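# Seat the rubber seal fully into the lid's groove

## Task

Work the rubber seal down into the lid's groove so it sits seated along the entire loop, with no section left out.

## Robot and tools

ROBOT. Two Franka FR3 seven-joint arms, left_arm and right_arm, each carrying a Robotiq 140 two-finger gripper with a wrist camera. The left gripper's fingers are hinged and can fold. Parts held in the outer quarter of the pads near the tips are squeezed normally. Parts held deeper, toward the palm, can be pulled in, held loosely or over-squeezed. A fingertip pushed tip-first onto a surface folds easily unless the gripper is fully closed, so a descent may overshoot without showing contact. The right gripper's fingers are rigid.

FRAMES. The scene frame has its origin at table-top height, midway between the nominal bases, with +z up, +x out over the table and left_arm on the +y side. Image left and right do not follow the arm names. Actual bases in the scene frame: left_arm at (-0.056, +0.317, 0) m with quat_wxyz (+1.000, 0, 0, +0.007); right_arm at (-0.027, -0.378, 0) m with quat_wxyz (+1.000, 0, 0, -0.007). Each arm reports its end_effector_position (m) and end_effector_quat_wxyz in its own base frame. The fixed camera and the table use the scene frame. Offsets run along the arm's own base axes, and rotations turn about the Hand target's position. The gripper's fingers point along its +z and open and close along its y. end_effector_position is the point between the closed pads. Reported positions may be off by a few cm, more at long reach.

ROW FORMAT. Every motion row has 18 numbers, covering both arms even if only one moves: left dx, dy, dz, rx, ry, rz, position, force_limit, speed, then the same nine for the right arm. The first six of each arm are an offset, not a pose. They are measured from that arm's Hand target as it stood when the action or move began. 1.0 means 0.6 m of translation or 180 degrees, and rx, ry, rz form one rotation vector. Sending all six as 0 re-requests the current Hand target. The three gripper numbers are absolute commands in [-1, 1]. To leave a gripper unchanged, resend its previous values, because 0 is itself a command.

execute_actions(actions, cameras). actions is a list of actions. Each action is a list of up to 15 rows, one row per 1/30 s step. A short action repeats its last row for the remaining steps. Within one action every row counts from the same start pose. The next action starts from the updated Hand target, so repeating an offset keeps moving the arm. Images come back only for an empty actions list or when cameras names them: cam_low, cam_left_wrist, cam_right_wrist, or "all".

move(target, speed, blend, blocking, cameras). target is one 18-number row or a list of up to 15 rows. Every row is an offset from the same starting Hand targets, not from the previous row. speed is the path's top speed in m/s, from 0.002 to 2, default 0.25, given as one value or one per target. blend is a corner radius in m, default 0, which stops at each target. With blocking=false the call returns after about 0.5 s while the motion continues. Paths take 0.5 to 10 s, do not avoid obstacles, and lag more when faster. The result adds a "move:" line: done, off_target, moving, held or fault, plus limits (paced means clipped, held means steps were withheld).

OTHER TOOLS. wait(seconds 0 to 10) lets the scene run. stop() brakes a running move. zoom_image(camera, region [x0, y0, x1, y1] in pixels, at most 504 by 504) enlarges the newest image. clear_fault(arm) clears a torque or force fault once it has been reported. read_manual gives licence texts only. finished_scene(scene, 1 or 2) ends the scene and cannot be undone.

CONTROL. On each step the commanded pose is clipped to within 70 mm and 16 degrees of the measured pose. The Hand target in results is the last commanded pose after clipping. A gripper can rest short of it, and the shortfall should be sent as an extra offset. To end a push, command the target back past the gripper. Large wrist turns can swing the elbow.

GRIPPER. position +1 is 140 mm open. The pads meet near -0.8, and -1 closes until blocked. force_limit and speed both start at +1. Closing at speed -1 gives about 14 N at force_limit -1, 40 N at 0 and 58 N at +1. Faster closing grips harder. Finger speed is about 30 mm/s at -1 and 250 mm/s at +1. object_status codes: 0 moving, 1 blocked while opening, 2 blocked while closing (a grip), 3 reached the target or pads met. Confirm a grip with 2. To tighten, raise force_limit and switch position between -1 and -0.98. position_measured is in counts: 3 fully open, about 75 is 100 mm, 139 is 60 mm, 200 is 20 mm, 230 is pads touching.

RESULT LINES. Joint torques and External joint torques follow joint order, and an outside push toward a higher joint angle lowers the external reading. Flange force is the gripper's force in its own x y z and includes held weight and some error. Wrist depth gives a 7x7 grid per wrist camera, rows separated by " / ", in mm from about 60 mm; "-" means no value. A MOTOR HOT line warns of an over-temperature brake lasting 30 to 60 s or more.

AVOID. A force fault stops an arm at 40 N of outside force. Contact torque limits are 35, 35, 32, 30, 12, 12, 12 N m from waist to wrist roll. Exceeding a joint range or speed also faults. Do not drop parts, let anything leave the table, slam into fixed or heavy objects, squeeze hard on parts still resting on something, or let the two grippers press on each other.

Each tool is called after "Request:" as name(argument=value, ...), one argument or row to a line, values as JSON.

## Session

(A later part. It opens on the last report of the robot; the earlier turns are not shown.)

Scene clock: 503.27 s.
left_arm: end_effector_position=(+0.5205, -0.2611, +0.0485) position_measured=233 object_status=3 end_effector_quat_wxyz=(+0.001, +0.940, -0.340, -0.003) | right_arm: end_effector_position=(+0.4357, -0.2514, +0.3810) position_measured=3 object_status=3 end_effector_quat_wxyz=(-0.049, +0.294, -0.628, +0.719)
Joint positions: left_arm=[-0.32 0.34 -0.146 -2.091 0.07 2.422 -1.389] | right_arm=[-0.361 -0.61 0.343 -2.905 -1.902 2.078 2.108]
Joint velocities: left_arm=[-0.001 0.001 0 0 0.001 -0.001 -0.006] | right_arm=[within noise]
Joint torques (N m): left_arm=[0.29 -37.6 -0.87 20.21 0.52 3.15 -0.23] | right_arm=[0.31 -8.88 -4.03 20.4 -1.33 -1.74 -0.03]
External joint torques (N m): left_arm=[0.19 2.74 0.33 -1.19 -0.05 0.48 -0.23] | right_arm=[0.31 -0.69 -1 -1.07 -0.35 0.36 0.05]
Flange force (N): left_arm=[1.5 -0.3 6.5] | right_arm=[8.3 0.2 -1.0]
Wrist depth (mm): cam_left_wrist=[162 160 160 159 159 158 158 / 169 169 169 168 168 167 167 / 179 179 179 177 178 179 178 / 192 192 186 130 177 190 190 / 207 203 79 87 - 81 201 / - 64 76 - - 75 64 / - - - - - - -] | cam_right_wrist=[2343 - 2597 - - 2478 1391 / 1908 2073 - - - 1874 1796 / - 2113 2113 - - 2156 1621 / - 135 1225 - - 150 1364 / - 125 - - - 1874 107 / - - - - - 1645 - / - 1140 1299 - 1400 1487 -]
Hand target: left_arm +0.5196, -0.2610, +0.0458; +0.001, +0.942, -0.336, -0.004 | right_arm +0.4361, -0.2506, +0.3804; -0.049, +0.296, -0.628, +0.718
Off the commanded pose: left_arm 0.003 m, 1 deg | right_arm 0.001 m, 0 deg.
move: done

Request:
move(
  target=[
    [0,0,0.0162,0,0,0,-1,-0.7,0,0,0,0,0,0,0,1,1,1],
    [0.0073,0.0112,0.0162,0,0,0.0444,-1,-0.7,0,0,0,0,0,0,0,1,1,1],
    [0.0073,0.0112,-0.001,0,0,0.0444,-1,-0.7,0,0,0,0,0,0,0,1,1,1],
  ],
  speed=[0.06,0.08,0.02],
  blend=[0.003,0.003,0],
)

Request:
move(
  target=[
    [0,0,0.0172,0,0,0,-1,-0.7,0,0,0,0,0,0,0,1,1,1],
    [0.0057,0.0123,0.0172,0,0,0.0444,-1,-0.7,0,0,0,0,0,0,0,1,1,1],
    [0.0057,0.0123,0,0,0,0.0444,-1,-0.7,0,0,0,0,0,0,0,1,1,1],
  ],
  speed=[0.06,0.08,0.02],
  blend=[0.003,0.003,0],
)

Request:
move(
  target=[
    [0,0,0.0172,0,0,0,-1,-0.7,0,0,0,0,0,0,0,1,1,1],
    [0.0038,0.0130,0.0172,0,0,0.0444,-1,-0.7,0,0,0,0,0,0,0,1,1,1],
    [0.0038,0.0130,0,0,0,0.0444,-1,-0.7,0,0,0,0,0,0,0,1,1,1],
  ],
  speed=[0.06,0.08,0.02],
  blend=[0.003,0.003,0],
)

Request:
move(
  target=[
    [0,0,0.0172,0,0,0,-1,-0.7,0,0,0,0,0,0,0,1,1,1],
    [0.0022,0.0133,0.0172,0,0,0.0444,-1,-0.7,0,0,0,0,0,0,0,1,1,1],
    [0.0022,0.0133,0,0,0,0.0444,-1,-0.7,0,0,0,0,0,0,0,1,1,1],
  ],
  speed=[0.06,0.08,0.02],
  blend=[0.003,0.003,0],
)

Scene clock: 505.73 s.
left_arm: end_effector_position=(+0.5249, -0.2542, +0.0484) position_measured=233 object_status=3 end_effector_quat_wxyz=(+0.001, +0.962, -0.274, -0.003) | right_arm: end_effector_position=(+0.4357, -0.2514, +0.3810) position_measured=3 object_status=3 end_effector_quat_wxyz=(-0.049, +0.294, -0.628, +0.719)
Joint positions: left_arm=[-0.34 0.341 -0.112 -2.089 0.052 2.423 -1.501] | right_arm=[-0.361 -0.61 0.343 -2.905 -1.902 2.078 2.108]
Joint velocities: left_arm=[0.001 0 0.001 0 0.001 0 -0.007] | right_arm=[within noise]
Joint torques (N m): left_arm=[0.28 -37.25 -0.6 20.15 0.52 3.31 -0.27] | right_arm=[0.31 -8.88 -4.04 20.41 -1.34 -1.77 -0.06]
External joint torques (N m): left_arm=[0.23 3.24 0.26 -1.28 -0.05 0.64 -0.27] | right_arm=[0.31 -0.67 -1.02 -1.07 -0.36 0.33 0.02]
Flange force (N): left_arm=[2.1 -0.1 7.7] | right_arm=[8.2 0.1 -0.9]
Wrist depth (mm): cam_left_wrist=[161 160 159 159 158 158 158 / 170 169 169 168 168 167 166 / 180 180 179 176 178 178 178 / 191 192 185 130 178 190 189 / 206 203 79 87 - 81 200 / - 64 76 - - 75 64 / - - - - - - -] | cam_right_wrist=[- - 2156 1796 - 2269 1409 / 1942 2156 - - - 2113 1811 / - - 2113 - 2536 2200 1811 / - 134 1633 - - 1978 1437 / - 125 - - 1752 1781 107 / - - - - - 1796 112 / - - - - 1322 1487 -]
Hand target: left_arm +0.5240, -0.2543, +0.0452; +0.002, +0.963, -0.269, -0.003 | right_arm +0.4361, -0.2506, +0.3804; -0.049, +0.296, -0.628, +0.718
Off the commanded pose: left_arm 0.003 m, 1 deg | right_arm 0.001 m, 0 deg.
move: done

Scene clock: 507.80 s.
left_arm: end_effector_position=(+0.5285, -0.2468, +0.0483) position_measured=233 object_status=3 end_effector_quat_wxyz=(+0.001, +0.979, -0.206, -0.002) | right_arm: end_effector_position=(+0.4357, -0.2514, +0.3810) position_measured=3 object_status=3 end_effector_quat_wxyz=(-0.049, +0.294, -0.628, +0.719)
Joint positions: left_arm=[-0.36 0.34 -0.077 -2.09 0.034 2.425 -1.614] | right_arm=[-0.361 -0.61 0.343 -2.905 -1.902 2.078 2.108]
Joint velocities: left_arm=[0 -0.001 0.001 -0.001 0.001 0.001 -0.005] | right_arm=[within noise]
Joint torques (N m): left_arm=[0.35 -37.4 -0.46 20.11 0.47 3.22 -0.31] | right_arm=[0.35 -8.87 -4.06 20.4 -1.35 -1.76 -0.1]
External joint torques (N m): left_arm=[0.36 2.95 0.07 -1.19 -0.11 0.57 -0.31] | right_arm=[0.29 -0.68 -1.08 -1.06 -0.37 0.33 -0.02]
Flange force (N): left_arm=[1.8 0.1 7.0] | right_arm=[8.4 0.0 -0.8]
Wrist depth (mm): cam_left_wrist=[161 161 159 159 159 158 157 / 170 170 169 169 168 167 167 / 181 179 179 177 179 178 177 / 193 192 184 131 178 189 189 / 207 204 79 87 - 81 201 / - 64 76 - - 75 64 / - - - - - - -] | cam_right_wrist=[- 2034 2134 2200 - 1978 1409 / - 1942 - 2269 - 1908 1796 / 1874 2177 2177 2395 3316 2318 1597 / 1466 135 1781 - - 1827 1322 / - 125 - - - 1827 107 / - 1198 - - - 1658 - / - 1140 1159 1827 1225 1476 -]
Hand target: left_arm +0.5274, -0.2469, +0.0452; +0.002, +0.979, -0.201, -0.003 | right_arm +0.4361, -0.2506, +0.3804; -0.049, +0.296, -0.628, +0.718
Off the commanded pose: left_arm 0.003 m, 1 deg | right_arm 0.001 m, 0 deg.
move: done

Scene clock: 509.83 s.
left_arm: end_effector_position=(+0.5307, -0.2388, +0.0482) position_measured=233 object_status=3 end_effector_quat_wxyz=(+0.001, +0.990, -0.138, -0.002) | right_arm: end_effector_position=(+0.4357, -0.2514, +0.3810) position_measured=3 object_status=3 end_effector_quat_wxyz=(-0.049, +0.294, -0.628, +0.719)
Joint positions: left_arm=[-0.378 0.336 -0.044 -2.095 0.016 2.428 -1.727] | right_arm=[-0.361 -0.61 0.343 -2.905 -1.902 2.078 2.108]
Joint velocities: left_arm=[0.003 0 0.001 -0.001 0 0 -0.007] | right_arm=[within noise]
Joint torques (N m): left_arm=[0.32 -37.31 -0.26 20.1 0.43 3.22 -0.25] | right_arm=[0.31 -8.91 -4.05 20.37 -1.34 -1.75 -0.09]
External joint torques (N m): left_arm=[0.4 2.88 -0.04 -1.15 -0.16 0.58 -0.25] | right_arm=[0.34 -0.82 -0.99 -1.02 -0.37 0.34 0]
Flange force (N): left_arm=[1.8 0.2 6.8] | right_arm=[8.8 -0.2 -1.3]
Wrist depth (mm): cam_left_wrist=[162 160 159 159 158 158 158 / 170 169 169 168 167 168 167 / 180 181 180 177 178 178 177 / 193 191 181 130 177 190 189 / 207 196 79 87 - 82 200 / - 64 76 - - 75 64 / - - - - - - -] | cam_right_wrist=[2269 2449 - - 1908 1562 1476 / - 2073 - - 2953 2015 1752 / - 1891 1874 - 2053 2245 1671 / - 135 1908 - - 1908 1456 / - 135 1671 1842 - 1874 107 / - 1211 - 1573 - 1671 - / - - 1105 1456 1487 1476 -]
Hand target: left_arm +0.5297, -0.2391, +0.0452; +0.002, +0.991, -0.133, -0.003 | right_arm +0.4361, -0.2506, +0.3804; -0.049, +0.296, -0.628, +0.718
Off the commanded pose: left_arm 0.003 m, 1 deg | right_arm 0.001 m, 0 deg.
move: done

Scene clock: 511.87 s.
left_arm: end_effector_position=(+0.5319, -0.2307, +0.0481) position_measured=233 object_status=3 end_effector_quat_wxyz=(+0.002, +0.998, -0.068, -0.002) | right_arm: end_effector_position=(+0.4357, -0.2514, +0.3810) position_measured=3 object_status=3 end_effector_quat_wxyz=(-0.049, +0.294, -0.628, +0.719)
Joint positions: left_arm=[-0.397 0.33 -0.011 -2.104 -0.001 2.431 -1.84] | right_arm=[-0.361 -0.61 0.343 -2.905 -1.902 2.078 2.108]
Joint velocities: left_arm=[0 0.001 -0.001 0 0 0.001 -0.006] | right_arm=[within noise]
Joint torques (N m): left_arm=[0.23 -37.1 0.03 20.03 0.35 3.29 -0.26] | right_arm=[0.32 -8.94 -4.06 20.39 -1.34 -1.75 -0.04]
External joint torques (N m): left_arm=[0.19 2.96 -0.22 -1.24 -0.24 0.64 -0.26] | right_arm=[0.31 -0.77 -1.03 -1.08 -0.36 0.34 0.04]
Flange force (N): left_arm=[1.4 0.7 7.2] | right_arm=[8.7 0.1 -1.1]
Wrist depth (mm): cam_left_wrist=[161 160 160 159 159 158 157 / 170 170 169 169 168 167 167 / 181 180 179 177 178 178 177 / 193 190 179 131 177 189 190 / 207 196 79 87 - 82 199 / - 64 76 - - 75 64 / - - - - - - -] | cam_right_wrist=[- 2053 - 1767 - 1942 1437 / 1842 - - 2506 2536 2093 1827 / - 1925 2034 - - 2222 1684 / 1476 135 1858 - - 149 1400 / - 125 - - - 1827 107 / - - 1487 1476 1842 1684 - / - - - - 1456 - -]
Hand target: left_arm +0.5310, -0.2312, +0.0452; +0.002, +0.998, -0.063, -0.003 | right_arm +0.4361, -0.2506, +0.3804; -0.049, +0.296, -0.628, +0.718
Off the commanded pose: left_arm 0.003 m, 1 deg | right_arm 0.001 m, 0 deg.
move: done

Request:
move(
  target=[
    [0,0,0.0172,0,0,0,-1,-0.7,0,0,0,0,0,0,0,1,1,1],
    [-0.0933,0.0517,0.0938,0,0,0,-1,-0.7,0,0,0,0,0,0,0,1,1,1],
  ],
  speed=[0.06,0.2],
  blend=[0.003,0],
  cameras=["cam_left_wrist"],
)

Request:
zoom_image(
  camera="cam_left_wrist",
  region=[150, 60, 550, 310],
)

Scene clock: 513.30 s.
left_arm: end_effector_position=(+0.4759, -0.2012, +0.1012) position_measured=233 object_status=3 end_effector_quat_wxyz=(+0.001, +0.998, -0.063, -0.001) | right_arm: end_effector_position=(+0.4357, -0.2514, +0.3810) position_measured=3 object_status=3 end_effector_quat_wxyz=(-0.049, +0.294, -0.628, +0.719)
Joint positions: left_arm=[-0.389 0.073 -0.009 -2.311 -0.004 2.382 -1.841] | right_arm=[-0.361 -0.61 0.343 -2.905 -1.902 2.078 2.108]
Joint velocities: left_arm=[0 0 0 0.001 0 -0.003 0.002] | right_arm=[within noise]
Joint torques (N m): left_arm=[1.16 -31.96 -0.12 21.02 0.27 2.44 0.37] | right_arm=[0.29 -8.85 -4.04 20.4 -1.33 -1.77 -0.09]
External joint torques (N m): left_arm=[1.15 0.31 -0.18 -0.82 -0.35 -0.21 0.37] | right_arm=[0.25 -0.73 -1.04 -1.05 -0.35 0.32 -0.01]
Flange force (N): left_arm=[-1.3 -2.3 0.6] | right_arm=[8.5 0.0 -0.9]
Wrist depth (mm): cam_left_wrist=[207 206 207 206 205 205 204 / 220 218 213 207 206 215 217 / 234 232 220 220 219 226 229 / 249 249 238 130 231 241 245 / 266 261 79 87 - 81 260 / - 64 76 - - 75 64 / - - - - - - -] | cam_right_wrist=[- 2729 1738 - - 1858 1409 / - - - - - - 1842 / - - 1767 - 2506 1978 1633 / - 134 1767 1827 2293 1996 1382 / - 125 1585 - - 1908 107 / - 1204 1364 - - 1752 - / - - 1239 1322 - 1529 -]
Hand target: left_arm +0.4750, -0.2001, +0.1015; +0.002, +0.998, -0.063, -0.003 | right_arm +0.4361, -0.2506, +0.3804; -0.049, +0.296, -0.628, +0.718
Off the commanded pose: left_arm 0.001 m, 0 deg | right_arm 0.001 m, 0 deg.
move: done
Images, in order (width x height): cam_left_wrist 672x504.

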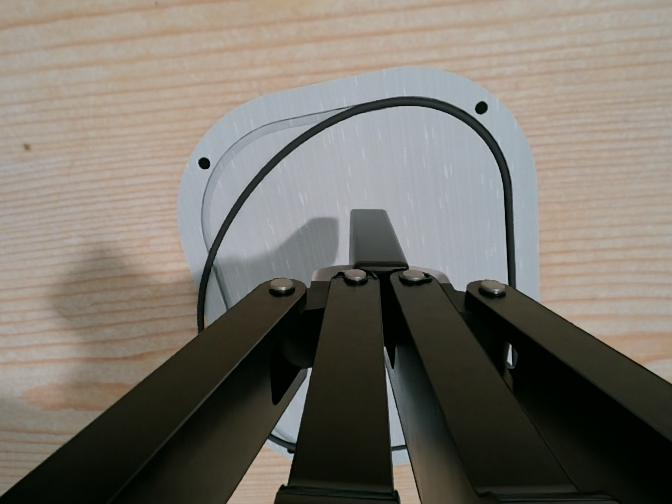

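Scaled by 1.260 from the camera's 672x504 image, which has a finer 960x720 frame.

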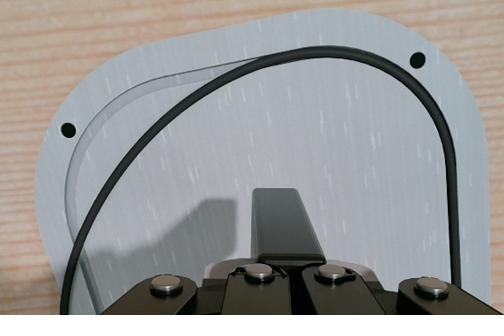

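Request:
move(
  target=[
    [0.0933,-0.0353,-0.0767,0,0,0.06,-1,-0.7,0,0,0,0,0,0,0,1,1,1],
    [0.0933,-0.0353,-0.0938,0,0,0.06,-1,-0.7,0,0,0,0,0,0,0,1,1,1],
  ],
  speed=[0.2,0.02],
  blend=[0.003,0],
)

Request:
move(
  target=[
    [0,0,0.0172,0,0,0,-1,-0.7,0,0,0,0,0,0,0,1,1,1],
    [-0.0013,0.0133,0.0172,0,0,0,-1,-0.7,0,0,0,0,0,0,0,1,1,1],
    [-0.0013,0.0133,0,0,0,0,-1,-0.7,0,0,0,0,0,0,0,1,1,1],
  ],
  speed=[0.06,0.08,0.02],
  blend=[0.003,0.003,0],
)

Request:
move(
  target=[
    [0,0,0.0172,0,0,0,-1,-0.7,0,0,0,0,0,0,0,1,1,1],
    [-0.0013,0.0133,0.0172,0,0,0,-1,-0.7,0,0,0,0,0,0,0,1,1,1],
    [-0.0013,0.0133,0,0,0,0,-1,-0.7,0,0,0,0,0,0,0,1,1,1],
  ],
  speed=[0.06,0.08,0.02],
  blend=[0.003,0.003,0],
)

Request:
move(
  target=[
    [0,0,0.0172,0,0,0,-1,-0.7,0,0,0,0,0,0,0,1,1,1],
    [-0.0013,0.0133,0.0172,0,0,0,-1,-0.7,0,0,0,0,0,0,0,1,1,1],
    [-0.0013,0.0133,0,0,0,0,-1,-0.7,0,0,0,0,0,0,0,1,1,1],
  ],
  speed=[0.06,0.08,0.02],
  blend=[0.003,0.003,0],
)

Scene clock: 515.63 s.
left_arm: end_effector_position=(+0.5305, -0.2205, +0.0480) position_measured=233 object_status=3 end_effector_quat_wxyz=(+0.001, +1.000, +0.026, -0.003) | right_arm: end_effector_position=(+0.4357, -0.2514, +0.3810) position_measured=3 object_status=3 end_effector_quat_wxyz=(-0.049, +0.294, -0.628, +0.719)
Joint positions: left_arm=[-0.412 0.319 0.021 -2.122 -0.018 2.435 -2.001] | right_arm=[-0.361 -0.61 0.343 -2.905 -1.902 2.078 2.108]
Joint velocities: left_arm=[0 0 0.001 0 -0.001 0.001 -0.006] | right_arm=[within noise]
Joint torques (N m): left_arm=[0.2 -35.92 0.77 20.64 0.28 3.78 -0.25] | right_arm=[0.29 -8.99 -4.05 20.35 -1.34 -1.76 -0.11]
External joint torques (N m): left_arm=[0.32 3.59 0.35 -0.43 -0.32 1.17 -0.25] | right_arm=[0.31 -0.79 -0.99 -1.16 -0.36 0.35 -0.03]
Flange force (N): left_arm=[5.1 2.2 9.3] | right_arm=[9.0 -0.1 -1.5]
Wrist depth (mm): cam_left_wrist=[160 160 159 159 158 157 157 / 170 169 169 168 168 168 166 / 180 180 177 177 178 178 177 / 194 186 179 147 175 189 188 / 208 191 79 87 - 82 200 / - 64 76 - - 75 64 / - - - - - - -] | cam_right_wrist=[- - 1466 2015 2318 - 1400 / 1925 2093 - - 1925 2245 1842 / 1697 1874 1781 2293 2597 2478 1645 / 1585 146 1684 1942 - 150 1299 / - 125 1447 - - 1874 107 / - 1171 1529 - - 1476 - / - 1129 1147 1711 - 1466 -]
Hand target: left_arm +0.5310, -0.2213, +0.0452; +0.003, +1.000, +0.031, -0.003 | right_arm +0.4361, -0.2506, +0.3804; -0.049, +0.296, -0.628, +0.718
Off the commanded pose: left_arm 0.003 m, 1 deg | right_arm 0.001 m, 0 deg.
move: done

Scene clock: 516.73 s.
left_arm: end_effector_position=(+0.5307, -0.2131, +0.0480) position_measured=233 object_status=3 end_effector_quat_wxyz=(+0.002, +0.999, +0.032, -0.002) | right_arm: end_effector_position=(+0.4357, -0.2514, +0.3810) position_measured=3 object_status=3 end_effector_quat_wxyz=(-0.049, +0.294, -0.628, +0.719)
Joint positions: left_arm=[-0.403 0.311 0.023 -2.135 -0.018 2.443 -2.002] | right_arm=[-0.361 -0.61 0.343 -2.905 -1.902 2.078 2.108]
Joint torques (N m): left_arm=[1.05 -36.27 0.24 19.94 0.48 3.41 0.21] | right_arm=[0.3 -8.88 -4.04 20.31 -1.33 -1.75 -0.05]
External joint torques (N m): left_arm=[0.95 2.89 -0.4 -1.08 -0.12 0.78 0.21] | right_arm=[0.25 -0.73 -1.05 -1.17 -0.34 0.33 0.04]
Flange force (N): left_arm=[2.3 -0.5 7.5] | right_arm=[8.7 0.2 -1.1]
Wrist depth (mm): cam_left_wrist=[163 159 160 159 159 158 158 / 170 170 170 168 167 167 167 / 181 180 179 177 176 178 177 / 194 187 180 147 177 187 189 / 207 191 79 87 - 81 200 / - 64 76 - - 75 64 / - - - - - - -] | cam_right_wrist=[- - - - - 1697 1540 / - 1908 - - 1858 2478 2177 / - - - 2994 2661 2369 1518 / - 136 1645 2053 - 150 1364 / - 135 - 1621 - 1942 107 / - - - 1447 1497 1658 112 / - 1147 - - - 1427 -]
Hand target: left_arm +0.5302, -0.2133, +0.0452; +0.003, +1.000, +0.031, -0.003 | right_arm +0.4361, -0.2506, +0.3804; -0.049, +0.296, -0.628, +0.718
Off the commanded pose: left_arm 0.003 m, 0 deg | right_arm 0.001 m, 0 deg.
move: done

Scene clock: 517.87 s.
left_arm: end_effector_position=(+0.5304, -0.2048, +0.0481) position_measured=233 object_status=3 end_effector_quat_wxyz=(+0.002, +0.999, +0.034, -0.002) | right_arm: end_effector_position=(+0.4357, -0.2514, +0.3810) position_measured=3 object_status=3 end_effector_quat_wxyz=(-0.049, +0.294, -0.628, +0.719)
Joint positions: left_arm=[-0.389 0.302 0.023 -2.148 -0.018 2.449 -1.992] | right_arm=[-0.361 -0.61 0.343 -2.905 -1.902 2.078 2.108]
Joint torques (N m): left_arm=[0.88 -36 -0.23 19.88 0.47 3.25 0.34] | right_arm=[0.35 -8.88 -4.05 20.37 -1.34 -1.76 -0.05]
External joint torques (N m): left_arm=[0.93 2.84 -0.71 -1.08 -0.12 0.62 0.34] | right_arm=[0.31 -0.72 -1.04 -1.12 -0.36 0.33 0.03]
Flange force (N): left_arm=[2.5 -0.5 7.1] | right_arm=[8.6 0.2 -1.1]
Wrist depth (mm): cam_left_wrist=[162 160 159 160 158 158 158 / 170 171 169 169 167 167 167 / 181 180 180 177 176 178 177 / 193 190 179 147 177 187 189 / 208 201 79 87 - 81 200 / - 64 76 - - 75 64 / - - - - - - -] | cam_right_wrist=[- - - 2015 - 1874 1466 / 1781 - - 3421 2073 - 1796 / 1697 - 2134 2245 - 2318 1621 / 1427 135 1767 1908 - 1891 125 / - 125 - - - 1925 107 / - - - - 1645 1697 112 / - - - - 1487 1447 -]
Hand target: left_arm +0.5294, -0.2054, +0.0452; +0.003, +1.000, +0.031, -0.003 | right_arm +0.4361, -0.2506, +0.3804; -0.049, +0.296, -0.628, +0.718
Off the commanded pose: left_arm 0.003 m, 0 deg | right_arm 0.001 m, 0 deg.
move: done

Scene clock: 518.97 s.
left_arm: end_effector_position=(+0.5296, -0.1972, +0.0480) position_measured=233 object_status=3 end_effector_quat_wxyz=(+0.002, +0.999, +0.034, -0.002) | right_arm: end_effector_position=(+0.4357, -0.2514, +0.3810) position_measured=3 object_status=3 end_effector_quat_wxyz=(-0.049, +0.294, -0.628, +0.719)
Joint positions: left_arm=[-0.377 0.294 0.022 -2.161 -0.018 2.454 -1.98] | right_arm=[-0.361 -0.61 0.343 -2.905 -1.902 2.078 2.108]
Joint torques (N m): left_arm=[1.09 -35.76 -0.11 19.66 0.51 3.21 0.36] | right_arm=[0.33 -8.9 -4.07 20.35 -1.34 -1.77 -0.04]
External joint torques (N m): left_arm=[1.14 2.96 -0.57 -1.4 -0.08 0.55 0.36] | right_arm=[0.37 -0.77 -0.99 -1.01 -0.37 0.33 0.04]
Flange force (N): left_arm=[1.9 -1.2 7.3] | right_arm=[8.4 0.0 -1.1]
Wrist depth (mm): cam_left_wrist=[160 160 159 159 158 158 158 / 170 170 169 168 167 168 167 / 181 180 179 177 176 178 178 / 193 191 179 130 175 185 189 / 206 202 79 87 - 81 200 / - 64 76 - - 75 64 / - - - - - - -] | cam_right_wrist=[2015 2269 2536 - 2015 - 1447 / - - - - 2422 - 1827 / - - - - 2053 2506 1671 / 1437 135 1507 - - 150 126 / - 126 1573 - - 1996 107 / - 1268 - - - 1724 112 / - - - - - 1518 -]
Hand target: left_arm +0.5286, -0.1974, +0.0452; +0.003, +1.000, +0.031, -0.003 | right_arm +0.4361, -0.2506, +0.3804; -0.049, +0.296, -0.628, +0.718
Off the commanded pose: left_arm 0.003 m, 0 deg | right_arm 0.001 m, 0 deg.
move: done

Request:
move(
  target=[
    [0,0,0.0172,0,0,0,-1,-0.7,0,0,0,0,0,0,0,1,1,1],
    [-0.0013,0.0117,0.0172,0,0,0,-1,-0.7,0,0,0,0,0,0,0,1,1,1],
    [-0.0013,0.0117,0,0,0,0,-1,-0.7,0,0,0,0,0,0,0,1,1,1],
  ],
  speed=[0.06,0.08,0.02],
  blend=[0.003,0.003,0],
)

Request:
move(
  target=[
    [0,0,0.0172,0,0,0,-1,-0.7,0,0,0,0,0,0,0,1,1,1],
    [-0.0013,0.0117,0.0172,0,0,0,-1,-0.7,0,0,0,0,0,0,0,1,1,1],
    [-0.0013,0.0117,0,0,0,0,-1,-0.7,0,0,0,0,0,0,0,1,1,1],
  ],
  speed=[0.06,0.08,0.02],
  blend=[0.003,0.003,0],
)

Request:
move(
  target=[
    [0,0,0.0172,0,0,0,-1,-0.7,0,0,0,0,0,0,0,1,1,1],
    [-0.0883,0.0010,0.0938,0,0,-0.06,-1,-0.7,0,0,0,0,0,0,0,1,1,1],
  ],
  speed=[0.06,0.2],
  blend=[0.003,0],
  cameras=["cam_left_wrist"],
)

Request:
zoom_image(
  camera="cam_left_wrist",
  region=[170, 70, 420, 320],
)

Scene clock: 520.40 s.
left_arm: end_effector_position=(+0.5294, -0.1899, +0.0481) position_measured=233 object_status=3 end_effector_quat_wxyz=(+0.002, +0.999, +0.034, -0.001) | right_arm: end_effector_position=(+0.4357, -0.2514, +0.3810) position_measured=3 object_status=3 end_effector_quat_wxyz=(-0.049, +0.294, -0.628, +0.719)
Joint positions: left_arm=[-0.365 0.287 0.022 -2.173 -0.018 2.459 -1.968] | right_arm=[-0.361 -0.61 0.343 -2.905 -1.902 2.078 2.108]
Joint velocities: left_arm=[0.001 0.001 0.001 0.002 0.001 0.003 0.004] | right_arm=[within noise]
Joint torques (N m): left_arm=[0.58 -35.56 -0.16 19.61 0.4 2.98 0.26] | right_arm=[0.28 -8.95 -4.05 20.38 -1.34 -1.77 -0.07]
External joint torques (N m): left_arm=[0.37 2.88 -0.85 -1.33 -0.18 0.33 0.26] | right_arm=[0.24 -0.81 -1.06 -1.05 -0.36 0.31 0.01]
Flange force (N): left_arm=[1.7 0.1 6.7] | right_arm=[8.8 -0.1 -1.1]
Wrist depth (mm): cam_left_wrist=[162 160 160 159 159 158 158 / 170 169 170 168 168 166 167 / 181 180 179 177 177 178 177 / 194 192 181 147 175 185 189 / 208 203 79 87 - 81 200 / - 64 76 - - 75 64 / - - - - - - -] | cam_right_wrist=[2200 - 2200 - - - 1409 / - - - - - 2729 1752 / 1621 - - - - 2222 1645 / - 135 - - 2093 1811 1356 / - 125 - - 1827 1891 107 / - 1275 - - 1518 1671 112 / - 1134 - - 1529 1476 -]
Hand target: left_arm +0.5279, -0.1904, +0.0452; +0.003, +1.000, +0.031, -0.003 | right_arm +0.4361, -0.2506, +0.3804; -0.049, +0.296, -0.628, +0.718
Off the commanded pose: left_arm 0.003 m, 0 deg | right_arm 0.001 m, 0 deg.
move: done

Scene clock: 521.50 s.
left_arm: end_effector_position=(+0.5287, -0.1836, +0.0482) position_measured=233 object_status=3 end_effector_quat_wxyz=(+0.003, +0.999, +0.034, -0.001) | right_arm: end_effector_position=(+0.4357, -0.2514, +0.3810) position_measured=3 object_status=3 end_effector_quat_wxyz=(-0.049, +0.294, -0.628, +0.719)
Joint positions: left_arm=[-0.354 0.279 0.022 -2.184 -0.018 2.464 -1.957] | right_arm=[-0.361 -0.61 0.343 -2.905 -1.902 2.078 2.108]
Joint torques (N m): left_arm=[1.22 -35.36 0.1 19.45 0.48 2.85 0.31] | right_arm=[0.32 -8.93 -4.08 20.44 -1.34 -1.76 -0.07]
External joint torques (N m): left_arm=[1.25 2.67 -0.35 -1.39 -0.1 0.21 0.31] | right_arm=[0.35 -0.76 -1.01 -0.97 -0.37 0.34 0.01]
Flange force (N): left_arm=[1.8 -1.5 6.1] | right_arm=[8.4 -0.2 -1.1]
Wrist depth (mm): cam_left_wrist=[162 160 160 159 159 158 158 / 170 170 169 169 169 168 167 / 181 181 179 177 177 178 178 / 194 192 182 131 177 181 189 / 207 205 79 87 - 82 200 / - 64 76 - - 75 64 / - - - - - - -] | cam_right_wrist=[- - 2034 - 2015 1891 1456 / - 2597 - - 1978 - 1697 / - - - 1942 2597 2269 1874 / - 135 1752 - 2836 150 1409 / - 125 - - - 1858 107 / - 1261 - - - 1645 - / - - - - - 1507 -]
Hand target: left_arm +0.5271, -0.1833, +0.0452; +0.003, +1.000, +0.031, -0.003 | right_arm +0.4361, -0.2506, +0.3804; -0.049, +0.296, -0.628, +0.718
Off the commanded pose: left_arm 0.003 m, 0 deg | right_arm 0.001 m, 0 deg.
move: done

Scene clock: 523.40 s.
left_arm: end_effector_position=(+0.4752, -0.1827, +0.1012) position_measured=233 object_status=3 end_effector_quat_wxyz=(+0.002, +0.998, -0.059, -0.002) | right_arm: end_effector_position=(+0.4357, -0.2514, +0.3810) position_measured=3 object_status=3 end_effector_quat_wxyz=(-0.049, +0.294, -0.628, +0.719)
Joint positions: left_arm=[-0.356 0.054 -0.008 -2.336 -0.008 2.387 -1.812] | right_arm=[-0.361 -0.61 0.343 -2.905 -1.902 2.078 2.108]
Joint velocities: left_arm=[0.001 0 -0.002 -0.001 0.001 -0.001 0.004] | right_arm=[within noise]
Joint torques (N m): left_arm=[0.72 -31.24 -0.1 20.88 0.58 2.4 0.35] | right_arm=[0.34 -8.89 -4.06 20.38 -1.33 -1.76 -0.03]
External joint torques (N m): left_arm=[0.68 0.24 -0.17 -0.86 -0.04 -0.25 0.35] | right_arm=[0.28 -0.72 -1.07 -1.08 -0.35 0.32 0.05]
Flange force (N): left_arm=[-1.8 -1.7 0.4] | right_arm=[8.5 0.2 -1.0]
Wrist depth (mm): cam_left_wrist=[206 207 205 206 203 205 204 / 218 219 216 209 206 211 216 / 233 233 222 220 219 219 229 / 248 248 236 131 231 234 246 / 267 262 79 87 - 81 261 / - 64 76 - - 75 64 / - - - - - - -] | cam_right_wrist=[- - 2156 - - 1781 1529 / 1874 2269 1874 - - 2343 1724 / - - 2134 - - 2245 1597 / - 134 1418 - - 150 1246 / - 125 - - 1891 1891 107 / - - 1456 - 1752 1645 - / - - - - - 1891 -]
Hand target: left_arm +0.4741, -0.1827, +0.1015; +0.002, +0.998, -0.063, -0.003 | right_arm +0.4361, -0.2506, +0.3804; -0.049, +0.296, -0.628, +0.718
Off the commanded pose: left_arm 0.001 m, 1 deg | right_arm 0.001 m, 0 deg.
move: done
Images, in order (width x height): cam_left_wrist 672x504.

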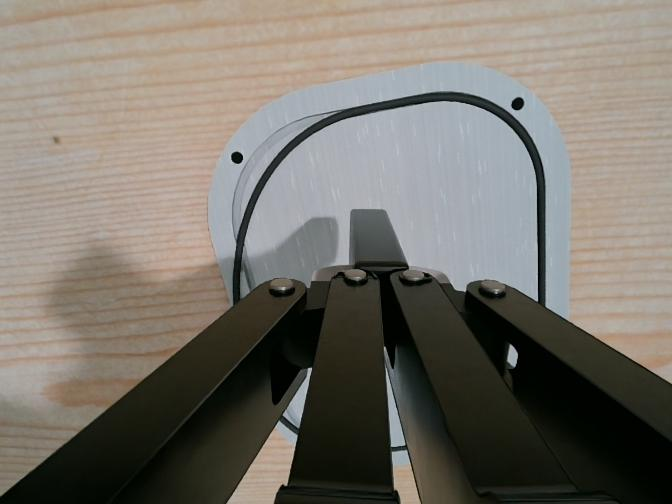

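Scaled by 2.016 from the camera's 672x504 image, which has a finer 960x720 frame.

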